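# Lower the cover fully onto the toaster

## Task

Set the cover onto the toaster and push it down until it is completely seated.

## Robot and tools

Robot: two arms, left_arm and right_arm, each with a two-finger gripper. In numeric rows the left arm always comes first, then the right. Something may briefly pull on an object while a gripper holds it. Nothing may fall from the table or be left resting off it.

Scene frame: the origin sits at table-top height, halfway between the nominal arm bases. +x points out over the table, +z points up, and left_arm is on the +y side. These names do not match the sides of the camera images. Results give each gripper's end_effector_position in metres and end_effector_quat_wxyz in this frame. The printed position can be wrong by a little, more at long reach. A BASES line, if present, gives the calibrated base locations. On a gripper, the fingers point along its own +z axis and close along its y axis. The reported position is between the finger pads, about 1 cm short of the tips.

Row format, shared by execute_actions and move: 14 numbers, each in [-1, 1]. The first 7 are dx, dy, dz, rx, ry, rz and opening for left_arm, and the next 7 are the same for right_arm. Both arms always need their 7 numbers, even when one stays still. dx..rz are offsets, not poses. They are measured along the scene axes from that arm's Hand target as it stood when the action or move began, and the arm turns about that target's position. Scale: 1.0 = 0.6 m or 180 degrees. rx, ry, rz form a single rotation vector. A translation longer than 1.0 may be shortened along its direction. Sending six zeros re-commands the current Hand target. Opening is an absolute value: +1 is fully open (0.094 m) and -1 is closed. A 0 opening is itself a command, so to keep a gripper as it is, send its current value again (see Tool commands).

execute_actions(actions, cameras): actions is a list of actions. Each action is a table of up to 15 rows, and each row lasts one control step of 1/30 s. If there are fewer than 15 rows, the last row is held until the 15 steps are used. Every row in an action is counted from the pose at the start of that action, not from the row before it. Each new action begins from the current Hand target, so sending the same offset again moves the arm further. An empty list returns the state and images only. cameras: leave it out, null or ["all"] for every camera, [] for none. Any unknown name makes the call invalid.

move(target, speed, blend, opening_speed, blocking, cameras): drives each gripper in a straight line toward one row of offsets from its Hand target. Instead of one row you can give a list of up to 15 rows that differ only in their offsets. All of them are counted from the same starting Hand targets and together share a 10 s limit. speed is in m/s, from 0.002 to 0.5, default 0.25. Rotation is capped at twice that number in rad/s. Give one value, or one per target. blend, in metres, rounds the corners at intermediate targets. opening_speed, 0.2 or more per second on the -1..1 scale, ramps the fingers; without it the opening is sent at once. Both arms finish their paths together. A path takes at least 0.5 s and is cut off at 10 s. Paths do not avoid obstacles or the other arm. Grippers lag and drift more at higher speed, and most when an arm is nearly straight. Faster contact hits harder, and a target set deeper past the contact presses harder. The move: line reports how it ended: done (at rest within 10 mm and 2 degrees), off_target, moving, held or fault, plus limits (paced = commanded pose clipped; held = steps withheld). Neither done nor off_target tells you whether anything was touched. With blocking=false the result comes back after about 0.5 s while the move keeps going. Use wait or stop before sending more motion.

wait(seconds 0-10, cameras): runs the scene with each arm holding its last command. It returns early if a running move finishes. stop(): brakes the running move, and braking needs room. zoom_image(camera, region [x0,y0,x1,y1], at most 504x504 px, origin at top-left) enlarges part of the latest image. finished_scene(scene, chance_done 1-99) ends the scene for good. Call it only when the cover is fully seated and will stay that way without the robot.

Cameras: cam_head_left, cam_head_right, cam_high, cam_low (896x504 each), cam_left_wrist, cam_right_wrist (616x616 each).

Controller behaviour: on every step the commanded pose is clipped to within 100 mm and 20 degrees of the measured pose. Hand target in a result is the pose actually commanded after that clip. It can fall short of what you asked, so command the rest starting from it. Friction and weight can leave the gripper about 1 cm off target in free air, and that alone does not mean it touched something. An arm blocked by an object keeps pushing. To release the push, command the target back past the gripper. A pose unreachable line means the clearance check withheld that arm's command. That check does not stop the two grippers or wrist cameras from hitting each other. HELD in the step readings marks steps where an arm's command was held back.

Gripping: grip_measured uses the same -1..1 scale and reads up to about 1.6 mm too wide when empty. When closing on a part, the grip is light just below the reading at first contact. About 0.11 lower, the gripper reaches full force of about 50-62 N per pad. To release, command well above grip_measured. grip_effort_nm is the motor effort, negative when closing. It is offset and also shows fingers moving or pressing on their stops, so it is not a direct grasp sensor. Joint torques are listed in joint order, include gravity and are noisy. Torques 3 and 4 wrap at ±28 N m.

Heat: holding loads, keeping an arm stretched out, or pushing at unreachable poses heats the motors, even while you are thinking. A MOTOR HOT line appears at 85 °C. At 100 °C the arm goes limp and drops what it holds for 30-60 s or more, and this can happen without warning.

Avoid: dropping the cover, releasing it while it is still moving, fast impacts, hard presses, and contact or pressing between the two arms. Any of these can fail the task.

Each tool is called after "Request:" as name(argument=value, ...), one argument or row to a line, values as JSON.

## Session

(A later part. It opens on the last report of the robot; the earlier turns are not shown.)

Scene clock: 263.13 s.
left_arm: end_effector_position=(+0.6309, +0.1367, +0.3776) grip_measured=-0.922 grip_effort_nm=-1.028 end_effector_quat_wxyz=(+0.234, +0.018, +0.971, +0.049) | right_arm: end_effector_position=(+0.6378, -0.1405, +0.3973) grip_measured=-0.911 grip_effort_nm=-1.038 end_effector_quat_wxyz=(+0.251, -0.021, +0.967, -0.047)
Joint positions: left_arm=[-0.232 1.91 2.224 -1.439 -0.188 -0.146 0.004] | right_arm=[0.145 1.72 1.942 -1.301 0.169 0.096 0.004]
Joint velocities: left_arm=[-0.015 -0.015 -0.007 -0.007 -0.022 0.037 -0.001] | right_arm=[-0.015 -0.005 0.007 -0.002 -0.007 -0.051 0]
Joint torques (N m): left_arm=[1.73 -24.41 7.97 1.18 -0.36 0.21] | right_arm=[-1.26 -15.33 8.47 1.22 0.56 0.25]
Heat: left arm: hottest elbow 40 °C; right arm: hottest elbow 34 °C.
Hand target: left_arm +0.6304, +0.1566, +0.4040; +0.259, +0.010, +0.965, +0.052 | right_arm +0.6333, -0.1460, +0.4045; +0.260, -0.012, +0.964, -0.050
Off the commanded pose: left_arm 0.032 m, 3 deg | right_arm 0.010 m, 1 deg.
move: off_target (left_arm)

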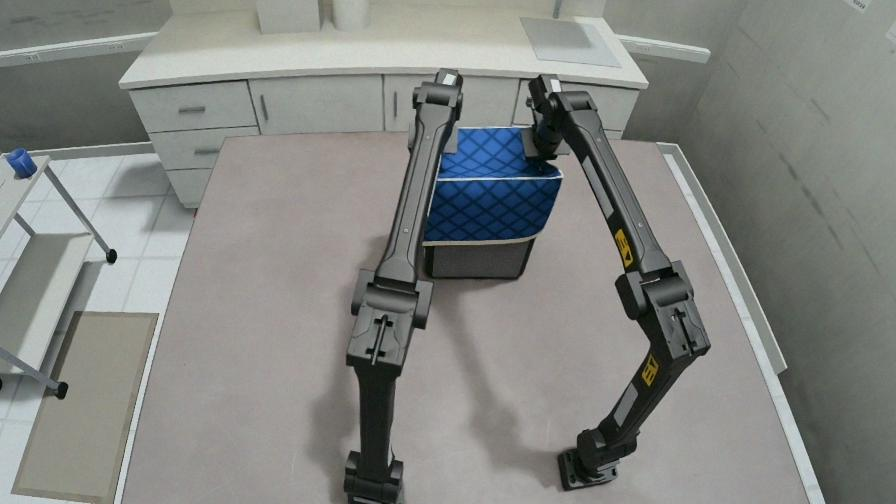

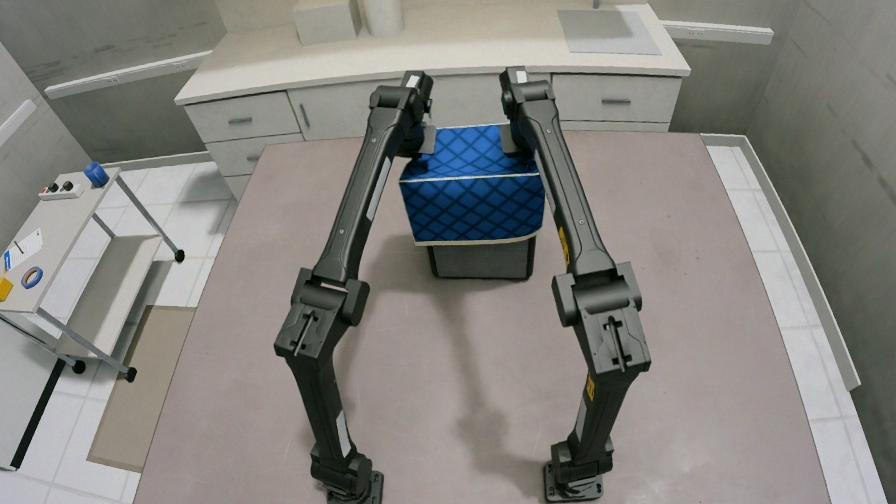

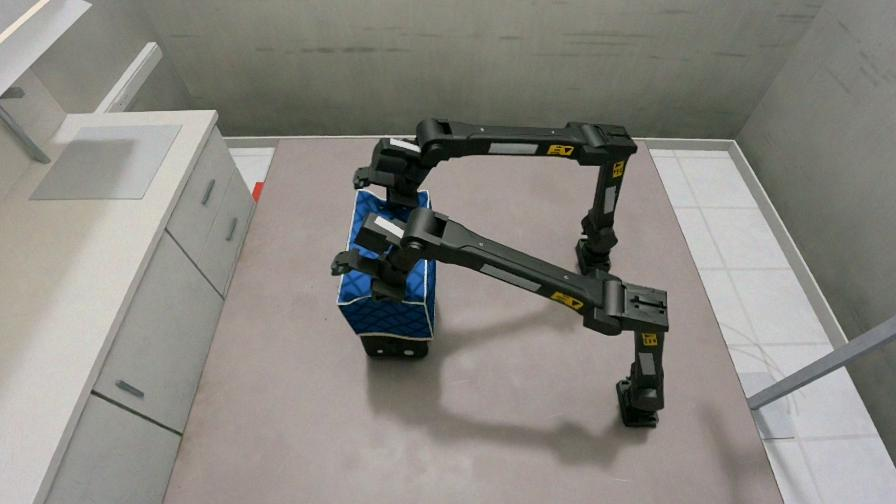

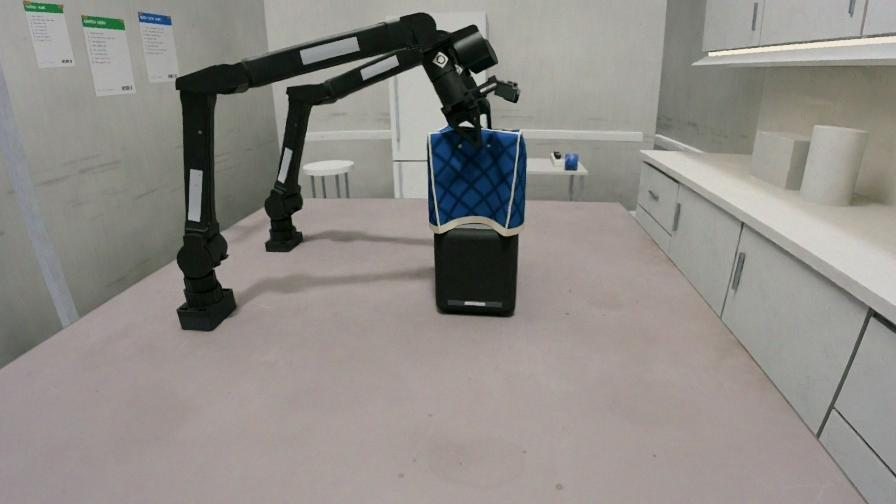

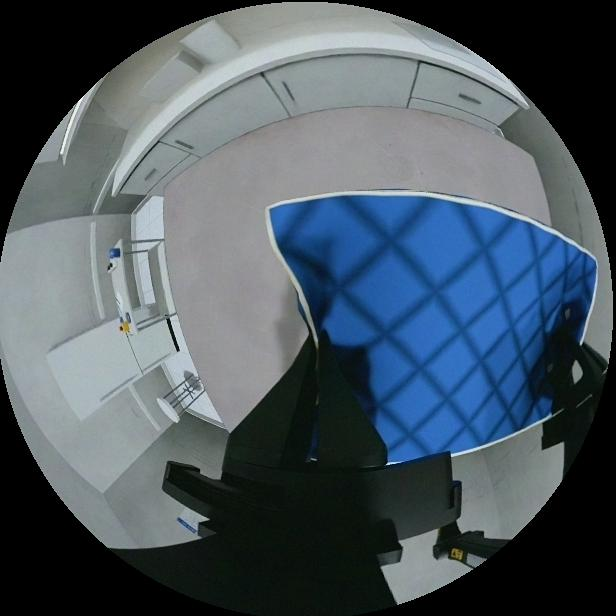

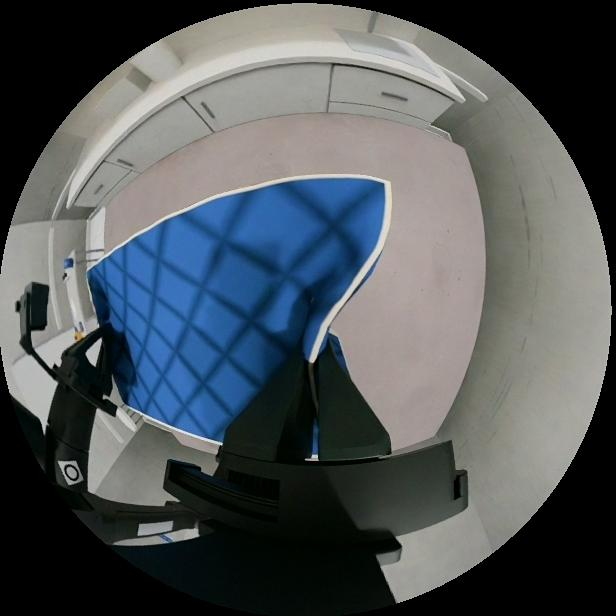

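Request:
move(
  target=[
    [0,-0.012,0,0,0,0,-1,0,-0.025,-0.03,0,0,0,-1],
    [0,-0.012,-0.07,0,0,0,-1,0,-0.025,-0.12,0,0,0,-1],
  ],
  speed=0.06,
)

Request:
zoom_image(
  camera="cam_low",
  region=[360, 110, 580, 340],
)

Request:
zoom_image(
  camera="cam_high",
  region=[300, 140, 500, 380],
)

Request:
zoom_image(
  camera="cam_head_left",
  region=[360, 70, 620, 300],
)

Scene clock: 273.83 s.
left_arm: end_effector_position=(+0.6310, +0.1364, +0.3399) grip_measured=-0.922 grip_effort_nm=-1.028 end_effector_quat_wxyz=(+0.238, +0.018, +0.970, +0.047) | right_arm: end_effector_position=(+0.6317, -0.1414, +0.3708) grip_measured=-0.911 grip_effort_nm=-1.038 end_effector_quat_wxyz=(+0.297, -0.017, +0.954, -0.037)
Joint positions: left_arm=[-0.232 1.868 2.058 -1.304 -0.186 -0.146 0.004] | right_arm=[0.144 1.628 1.721 -1.076 0.162 0.096 0.004]
Joint velocities: left_arm=[-0.015 -0.005 -0.002 0.012 0.051 -0.051 0] | right_arm=[0.005 0.005 0.007 -0.012 0.022 -0.037 -0.001]
Joint torques (N m): left_arm=[1.2 -23.82 7.86 1.11 -0.59 0.11] | right_arm=[-3.43 -10.87 7.09 0.57 0.27 -0.01]
Heat: left arm: hottest elbow 38 °C; right arm: hottest shoulder 33 °C.
Hand target: left_arm +0.6303, +0.1502, +0.3618; +0.259, +0.010, +0.965, +0.052 | right_arm +0.6322, -0.1610, +0.3326; +0.259, -0.012, +0.964, -0.050
Off the commanded pose: left_arm 0.026 m, 3 deg | right_arm 0.043 m, 5 deg.
move: off_target (left_arm, right_arm)

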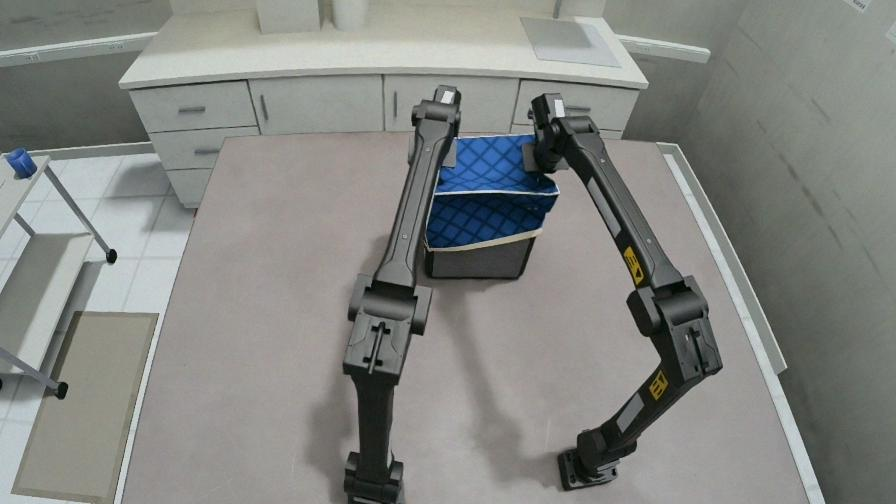

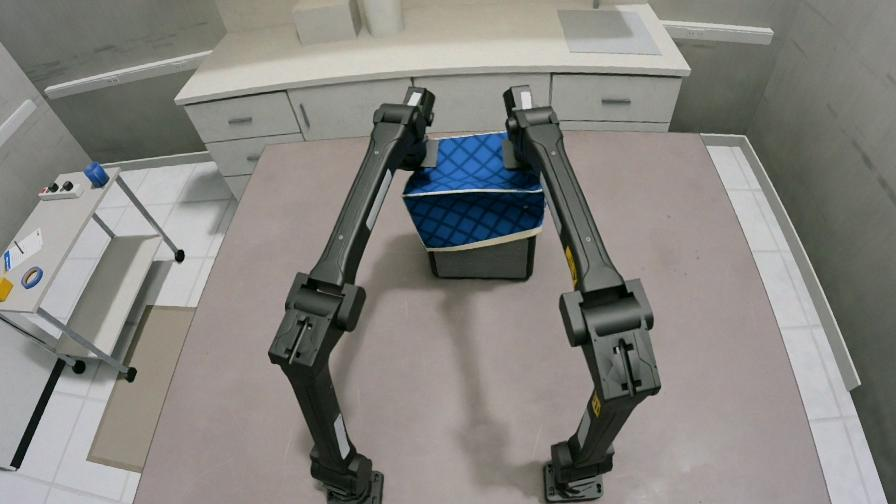

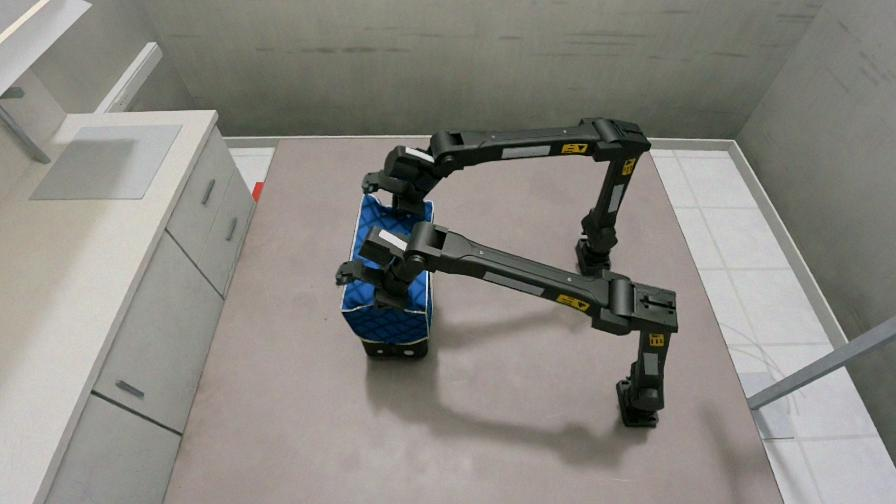

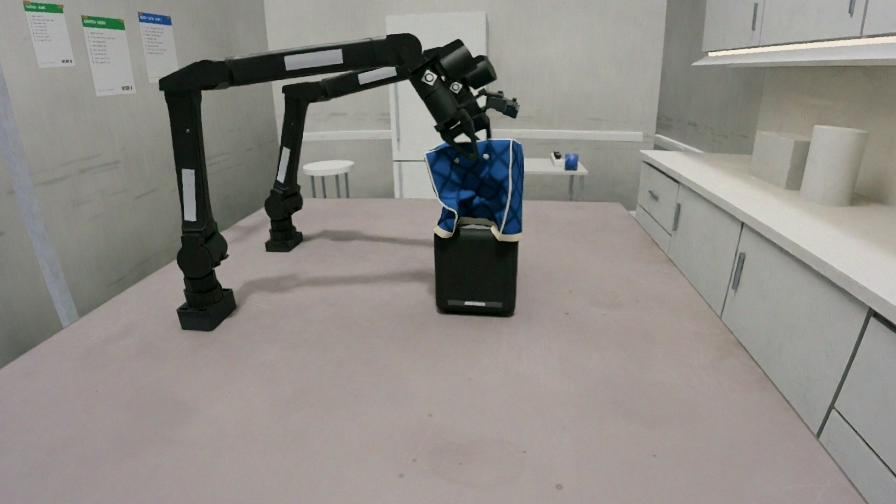

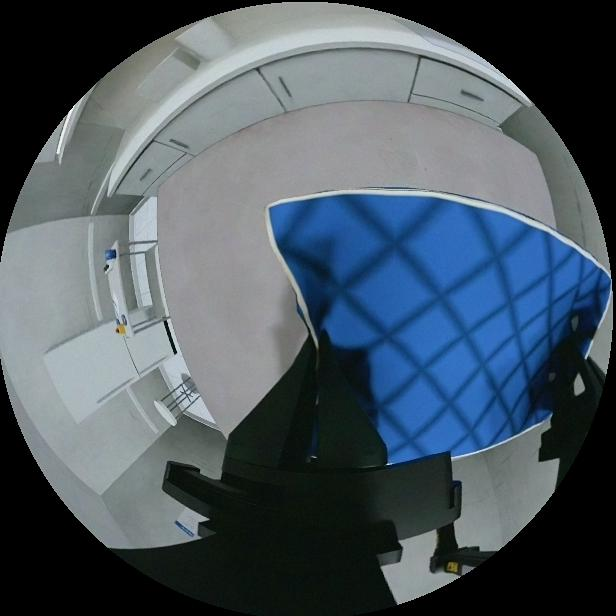

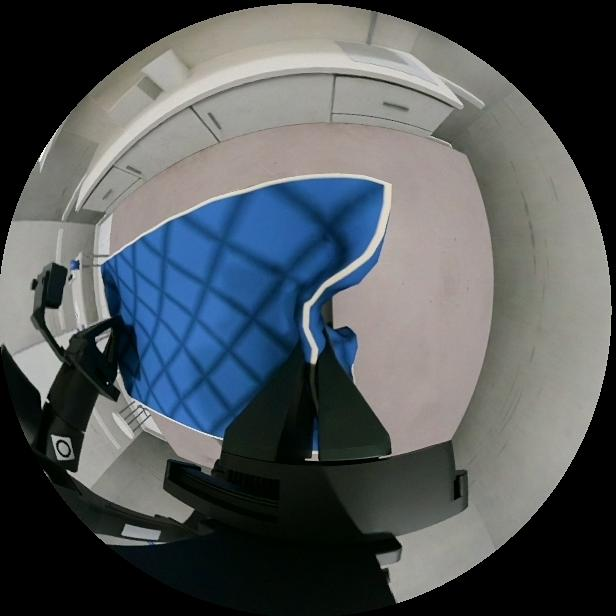

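Scaled by 2.191.

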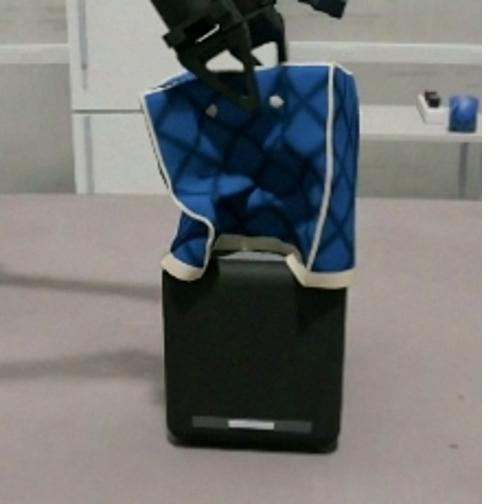

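Scaled by 2.100.

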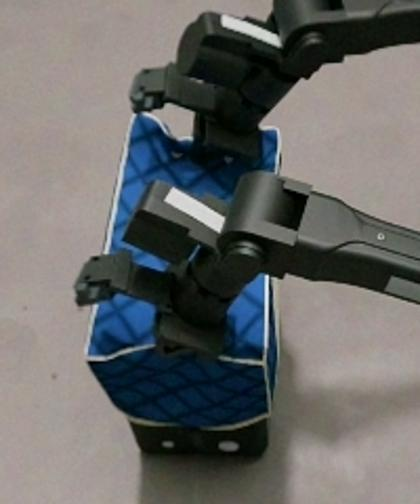

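Scaled by 1.938.

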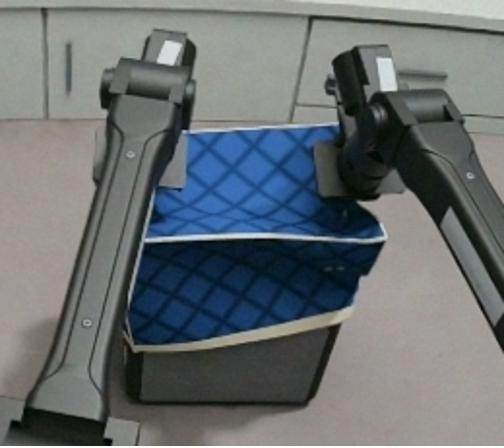

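Request:
move(
  target=[
    [0,0,0.1,0,0,0,-1,0,0,0.16,0,0,0,-1],
    [0,0.02,0.11,0.17,0,0,-1,0,-0.02,0.17,-0.17,0,0,-1],
  ],
  speed=0.1,
)

Request:
zoom_image(
  camera="cam_low",
  region=[360, 70, 580, 300],
)

Request:
zoom_image(
  camera="cam_head_left",
  region=[360, 70, 620, 300],
)

Request:
zoom_image(
  camera="cam_high",
  region=[300, 140, 500, 380],
)

Scene clock: 286.10 s.
left_arm: end_effector_position=(+0.6227, +0.1312, +0.4150) grip_measured=-0.923 grip_effort_nm=-1.028 end_effector_quat_wxyz=(+0.252, +0.083, +0.931, +0.251) | right_arm: end_effector_position=(+0.6205, -0.1464, +0.4265) grip_measured=-0.911 grip_effort_nm=-1.033 end_effector_quat_wxyz=(+0.254, -0.081, +0.932, -0.244)
Joint positions: left_arm=[-0.341 1.936 2.304 -1.51 -0.607 -0.022 0.004] | right_arm=[0.245 1.705 1.948 -1.35 0.571 -0.03 0.004]
Joint velocities: left_arm=[-0.015 -0.005 -0.007 0.007 -0.022 -0.037 -0.001] | right_arm=[-0.005 -0.015 -0.002 -0.002 -0.022 0.051 0]
Joint torques (N m): left_arm=[2.49 -20.31 9.98 0.12 -1.8 0.22] | right_arm=[-3.55 -12.45 12.34 0.68 2.11 -0.12]
Heat: left arm: hottest elbow 38 °C; right arm: hottest shoulder 33 °C.
Hand target: left_arm +0.6293, +0.1597, +0.4265; +0.251, +0.070, +0.925, +0.275 (last step not sent: back at the drive's target) | right_arm +0.6303, -0.1710, +0.4332; +0.250, -0.072, +0.927, -0.272 (last step not sent: back at the drive's target)
Off the commanded pose: left_arm 0.034 m, 6 deg | right_arm 0.030 m, 7 deg.
previous command not reached (right arm): moving toward its pose would have brought a part of the arm too close to another arm.
move: held (left_arm, right_arm; a check stopped the path); path passed 1 of 2 targets; limits=held
pose unreachable (left arm): on one or more control steps of this call, first in action 0 (counted from 0), this arm could not follow its commanded pose, so it was not sent that pose on those steps. On the call's last step it was still not sent that pose. It may still have moved: this result reports where it is.
cause: moving toward the commanded pose would bring a part of the arm too close to another arm (this arm's wrist (the part past joint 4) and the right arm's wrist (the part past joint 4), along the way the arms are being sent, or toward where that arm still pushes).
pose unreachable (right arm): on one or more control steps of this call, first in action 0 (counted from 0), this arm could not follow its commanded pose, so it was not sent that pose on those steps. On the call's last step it was still not sent that pose. It may still have moved: this result reports where it is.
cause: moving toward the commanded pose would bring a part of the arm too close to another arm (this arm's wrist (the part past joint 4) and the left arm's wrist (the part past joint 4), along the way the arms are being sent, or toward where that arm still pushes).

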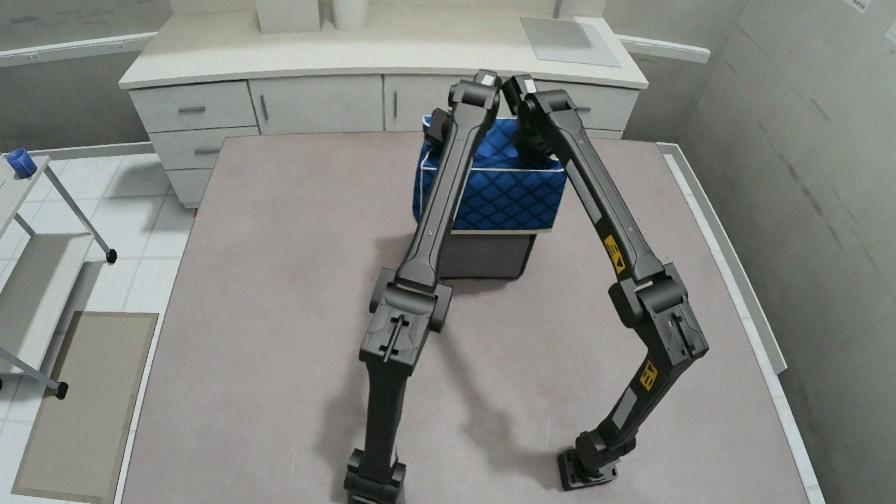

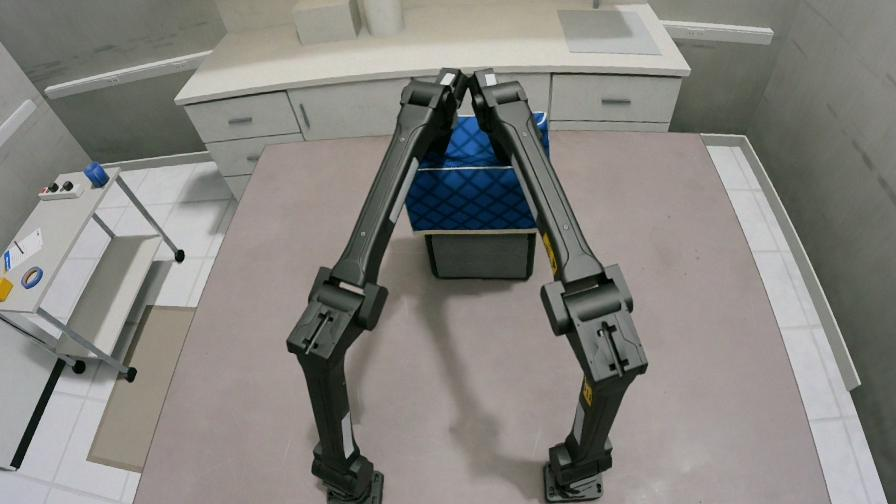

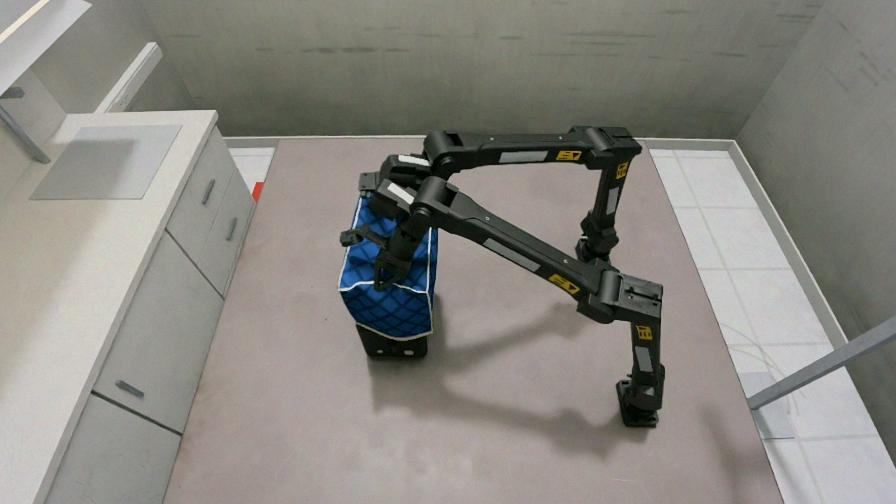

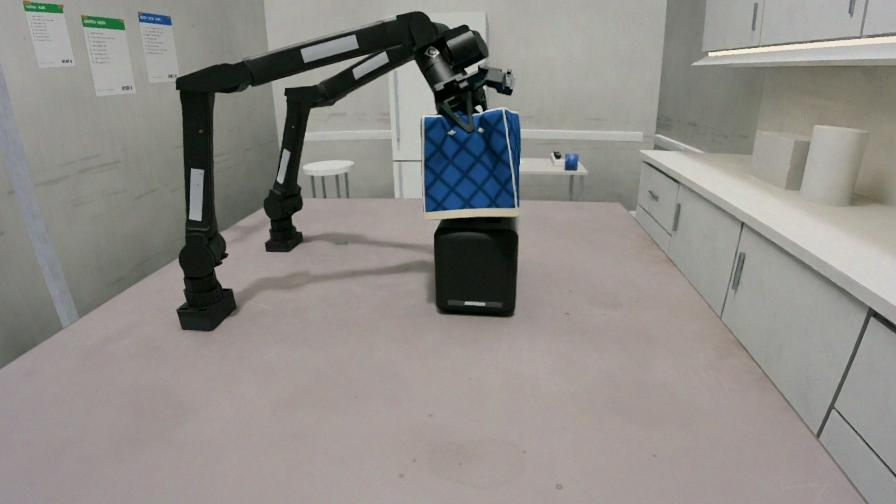

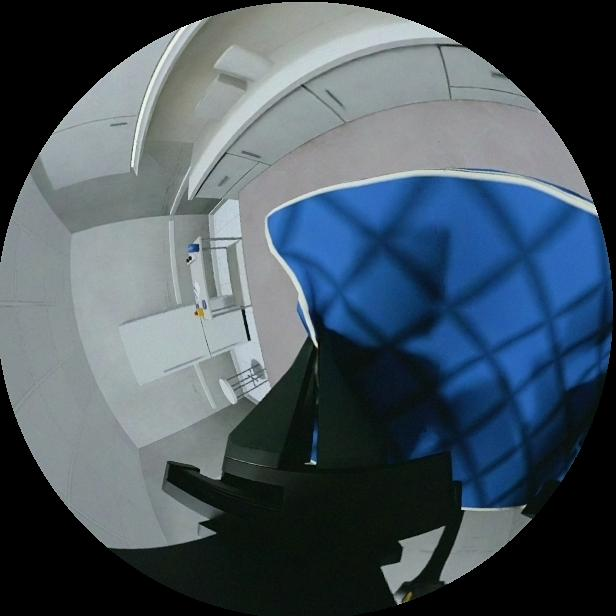

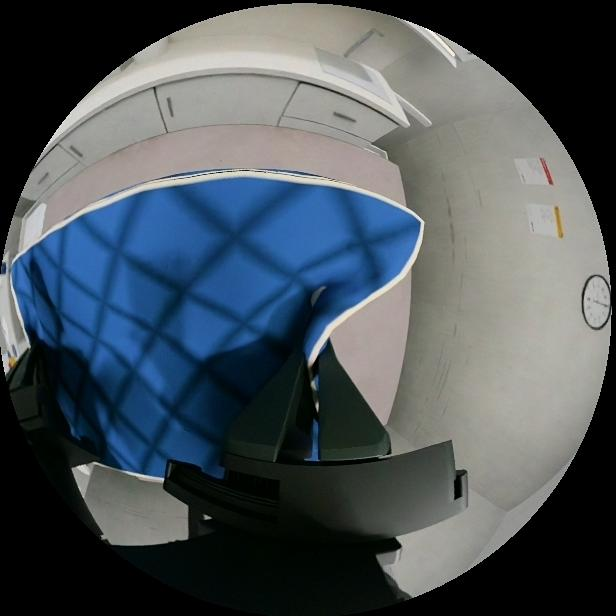

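Scaled by 2.191.

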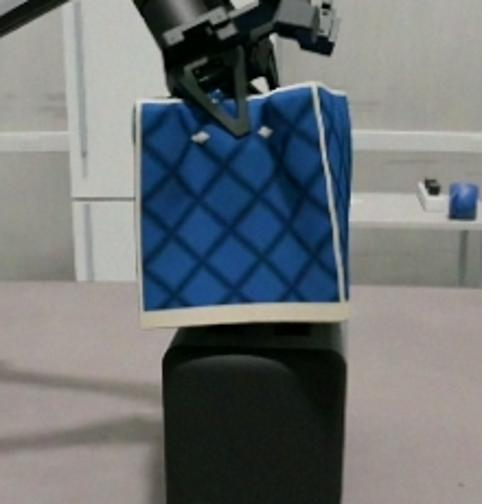

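Scaled by 1.938.

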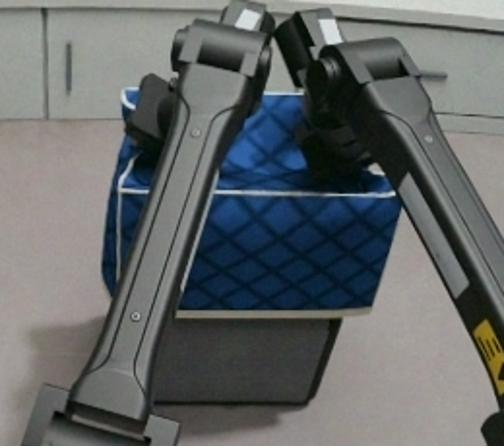

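Scaled by 2.100.

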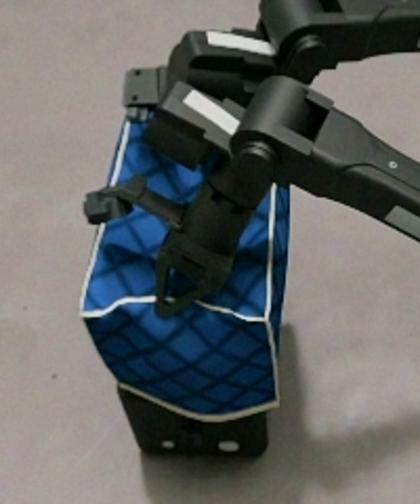

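Request:
move(
  target=[0.02,0,-0.07,0,0,0,-1,0.02,0,-0.08,0,0,0,-1],
  speed=0.06,
)

Scene clock: 303.83 s.
left_arm: end_effector_position=(+0.6227, +0.1312, +0.4150) grip_measured=-0.923 grip_effort_nm=-1.028 end_effector_quat_wxyz=(+0.252, +0.083, +0.931, +0.251) | right_arm: end_effector_position=(+0.6206, -0.1464, +0.4265) grip_measured=-0.911 grip_effort_nm=-1.033 end_effector_quat_wxyz=(+0.254, -0.081, +0.932, -0.244)
Joint positions: left_arm=[-0.341 1.936 2.304 -1.51 -0.607 -0.021 0.004] | right_arm=[0.245 1.705 1.948 -1.349 0.571 -0.03 0.004]
Joint velocities: left_arm=[-0.015 0.005 -0.012 -0.012 -0.022 0.007 -0.001] | right_arm=[-0.005 -0.005 -0.007 -0.002 -0.051 0.007 0]
Joint torques (N m): left_arm=[2.55 -20.72 10.11 0.05 -1.81 0.21] | right_arm=[-3.49 -12.57 11.49 0.75 2.07 -0.09]
Heat: left arm: hottest elbow 40 °C; right arm: hottest shoulder 33 °C.
Hand target: left_arm +0.6293, +0.1597, +0.4265; +0.251, +0.070, +0.925, +0.275 (last step not sent: back at the drive's target) | right_arm +0.6272, -0.1704, +0.4317; +0.249, -0.071, +0.927, -0.271 (last step not sent: back at the drive's target)
Off the commanded pose: left_arm 0.046 m, 3 deg | right_arm 0.053 m, 3 deg.
held back during your reply time or a wait (left arm), on 90 control steps: a part of the arm was too close to another arm, or the arm's last command would have brought one too close.
held back during your reply time or a wait (right arm), on 90 control steps: a part of the arm was too close to another arm, or the arm's last command would have brought one too close.
move: held (left_arm, right_arm; a check stopped the path); limits=held
pose unreachable (left arm): on one or more control steps of this call, first in action 0 (counted from 0), this arm could not follow its commanded pose, so it was not sent that pose on those steps. On the call's last step it was still not sent that pose. It may still have moved: this result reports where it is.
cause: moving toward the commanded pose would bring a part of the arm too close to another arm (this arm's wrist (the part past joint 4) and the right arm's wrist (the part past joint 4)).
pose unreachable (right arm): on one or more control steps of this call, first in action 0 (counted from 0), this arm could not follow its commanded pose, so it was not sent that pose on those steps. On the call's last step it was still not sent that pose. It may still have moved: this result reports where it is.
cause: moving toward the commanded pose would bring a part of the arm too close to another arm (this arm's wrist (the part past joint 4) and the left arm's wrist (the part past joint 4), where that arm would come to rest).

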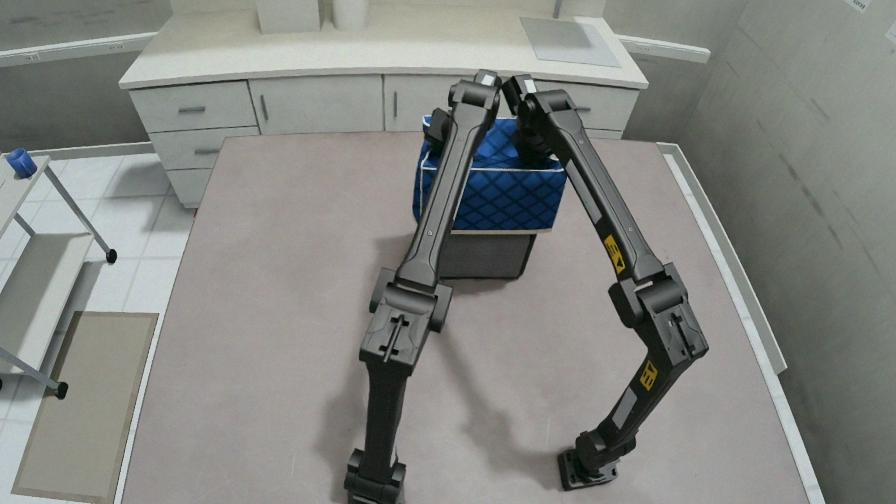

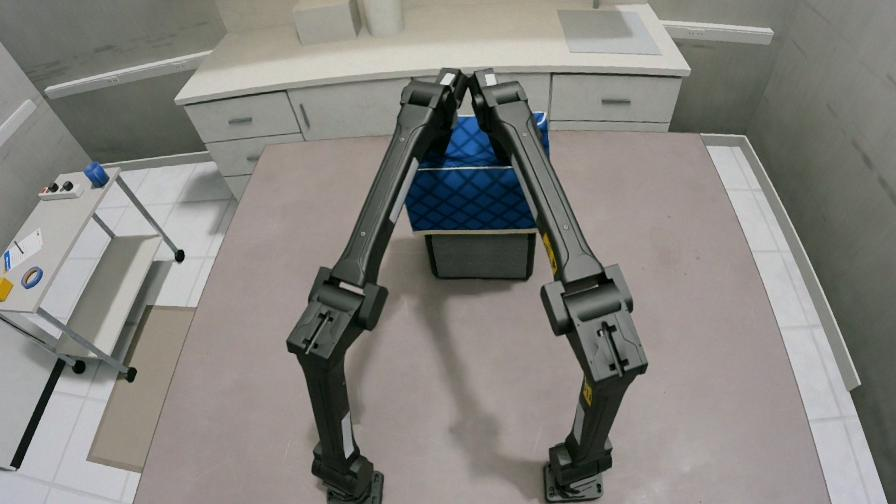

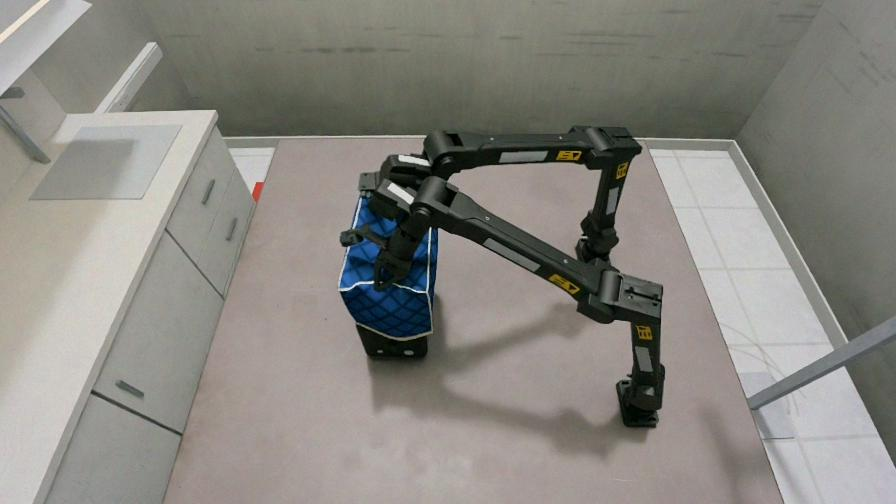

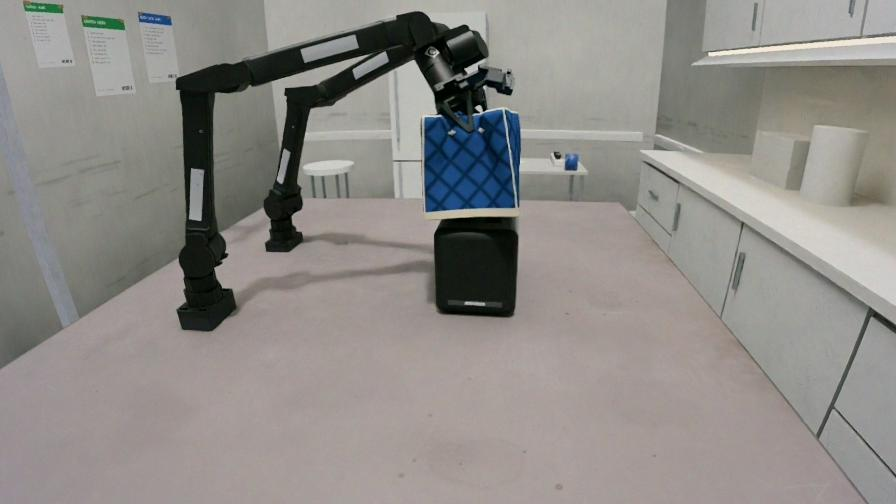

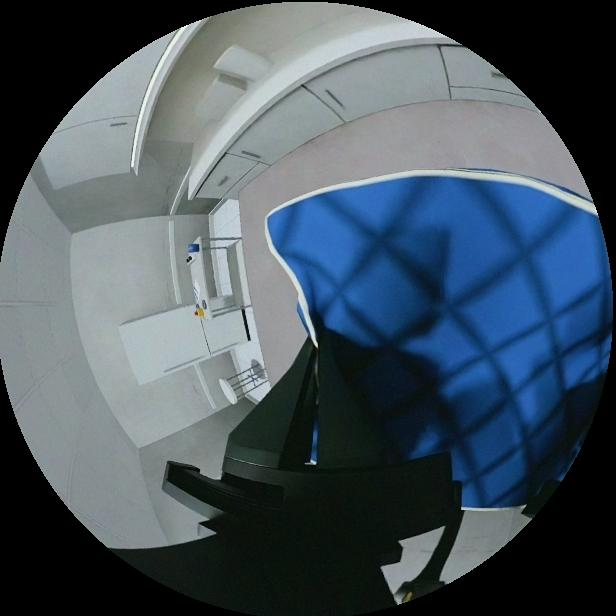

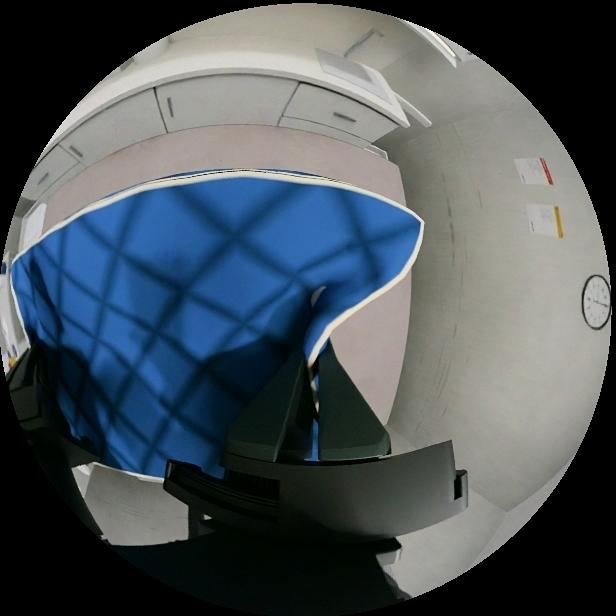

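Request:
move(
  target=[0.015,0.03,0,-0.03,0,0,-1,0.02,-0.03,0,0.03,0,0,-1],
  speed=0.1,
  cameras=[],
)

Request:
move(
  target=[0.005,0.02,-0.05,0,0,0,-1,0.01,-0.02,-0.06,0,0,0,-1],
  speed=0.06,
)

Scene clock: 308.70 s.
left_arm: end_effector_position=(+0.6238, +0.1286, +0.4079) grip_measured=-0.923 grip_effort_nm=-1.023 end_effector_quat_wxyz=(+0.245, +0.089, +0.941, +0.214) | right_arm: end_effector_position=(+0.6235, -0.1480, +0.4204) grip_measured=-0.911 grip_effort_nm=-1.033 end_effector_quat_wxyz=(+0.251, -0.083, +0.942, -0.207)
Joint positions: left_arm=[-0.326 1.936 2.304 -1.51 -0.522 -0.017 0.004] | right_arm=[0.22 1.705 1.948 -1.343 0.484 -0.037 0.004]
Joint velocities: left_arm=[0.015 0.005 -0.007 -0.002 -0.037 -0.022 0] | right_arm=[-0.015 0.015 0.002 -0.007 -0.037 -0.007 -0.001]
Joint torques (N m): left_arm=[5.07 -21.36 10.21 0.65 -1.16 0.21] | right_arm=[-5.89 -12.1 13.67 0.77 1.33 -0.12]
Heat: left arm: hottest elbow 40 °C; right arm: hottest shoulder 33 °C.
Hand target: left_arm +0.6383, +0.1777, +0.4270; +0.254, +0.058, +0.937, +0.231 | right_arm +0.6394, -0.1884, +0.4318; +0.252, -0.060, +0.939, -0.227
Off the commanded pose: left_arm 0.054 m, 4 deg | right_arm 0.045 m, 4 deg.
previous command not reached (right arm): moving toward its pose would have brought a part of the arm too close to another arm.
held back during your reply time or a wait (left arm), on 90 control steps: a part of the arm was too close to another arm, or the arm's last command would have brought one too close.
move: off_target (left_arm, right_arm)
No camera images: "cameras" was empty.

Scene clock: 309.93 s.
left_arm: end_effector_position=(+0.6378, +0.1291, +0.3711) grip_measured=-0.923 grip_effort_nm=-1.023 end_effector_quat_wxyz=(+0.246, +0.092, +0.942, +0.211) | right_arm: end_effector_position=(+0.6382, -0.1485, +0.4034) grip_measured=-0.911 grip_effort_nm=-1.033 end_effector_quat_wxyz=(+0.270, -0.083, +0.939, -0.199)
Joint positions: left_arm=[-0.316 1.935 2.201 -1.399 -0.512 -0.001 0.004] | right_arm=[0.209 1.705 1.892 -1.239 0.466 -0.057 0.004]
Joint velocities: left_arm=[-0.005 -0.005 0.002 -0.017 -0.007 -0.066 0] | right_arm=[-0.005 -0.005 -0.007 -0.012 0.007 -0.095 0]
Joint torques (N m): left_arm=[5.71 -25.05 7.6 0.68 -1.2 0.26] | right_arm=[-6.95 -13.16 8.94 0.94 1.55 -0.13]
Heat: left arm: hottest elbow 40 °C; right arm: hottest shoulder 33 °C.
Hand target: left_arm +0.6411, +0.1901, +0.3970; +0.254, +0.058, +0.937, +0.231 | right_arm +0.6448, -0.2005, +0.3958; +0.252, -0.060, +0.939, -0.228
Off the commanded pose: left_arm 0.066 m, 5 deg | right_arm 0.053 m, 5 deg.
move: off_target (left_arm, right_arm)

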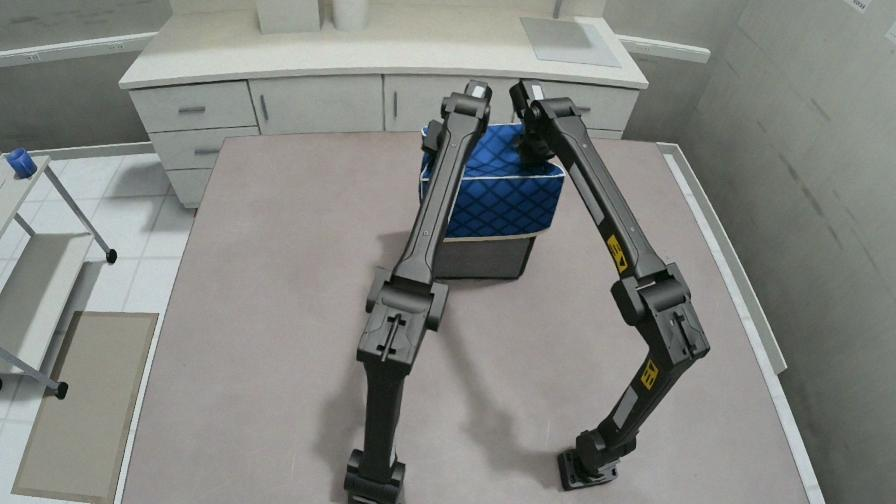

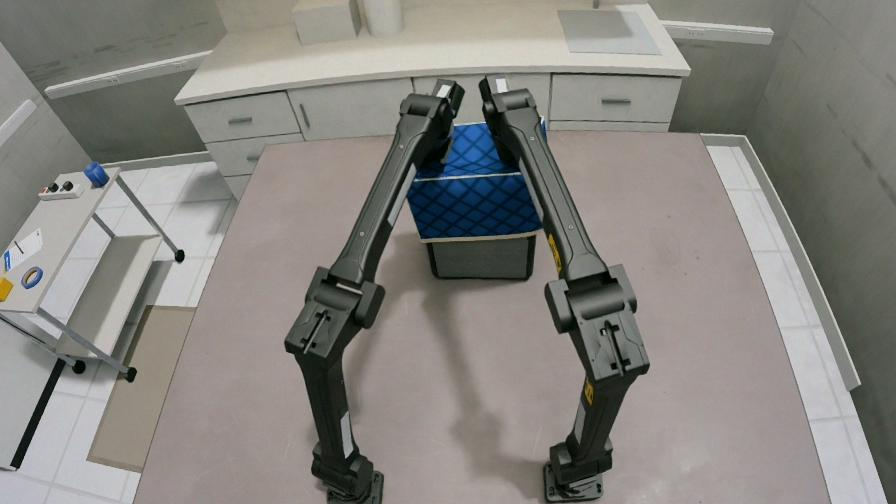

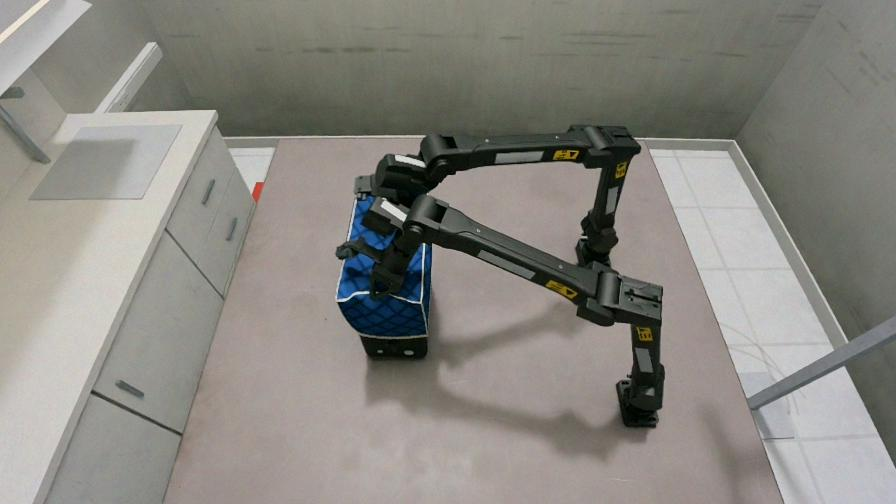

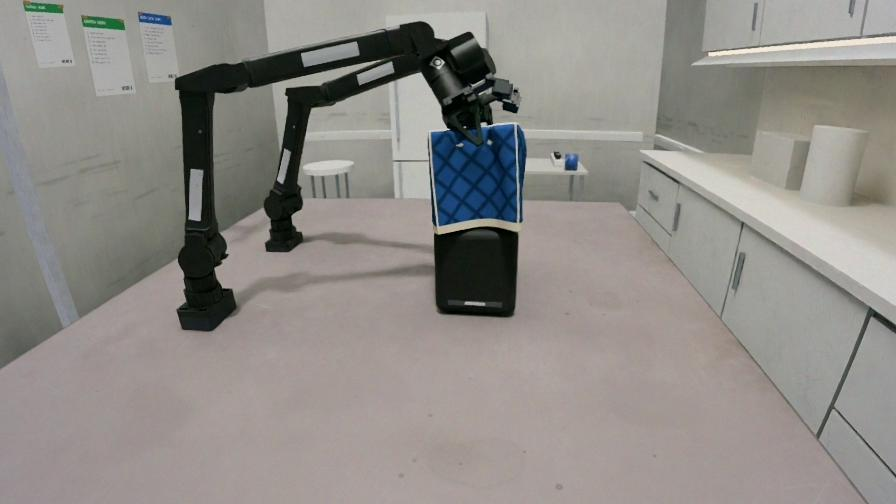

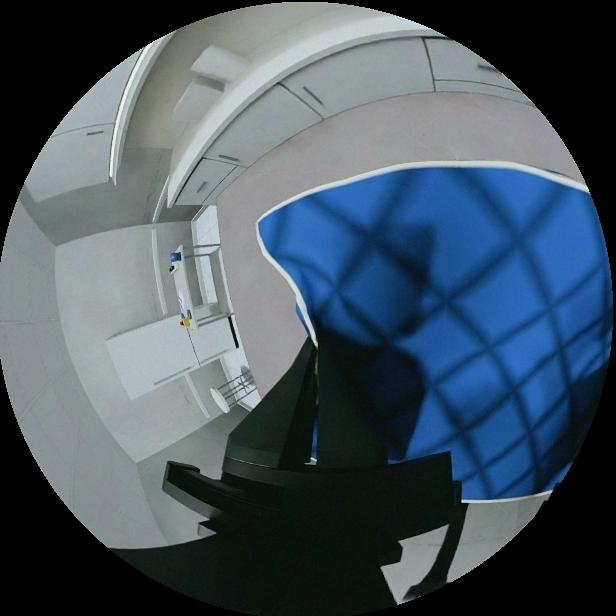

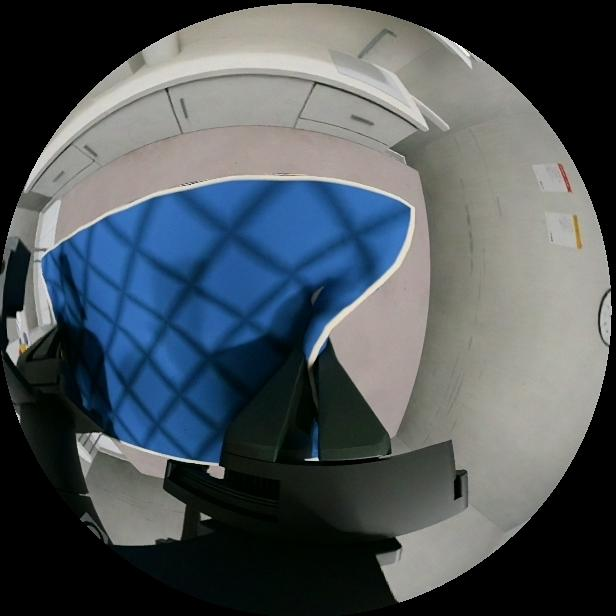

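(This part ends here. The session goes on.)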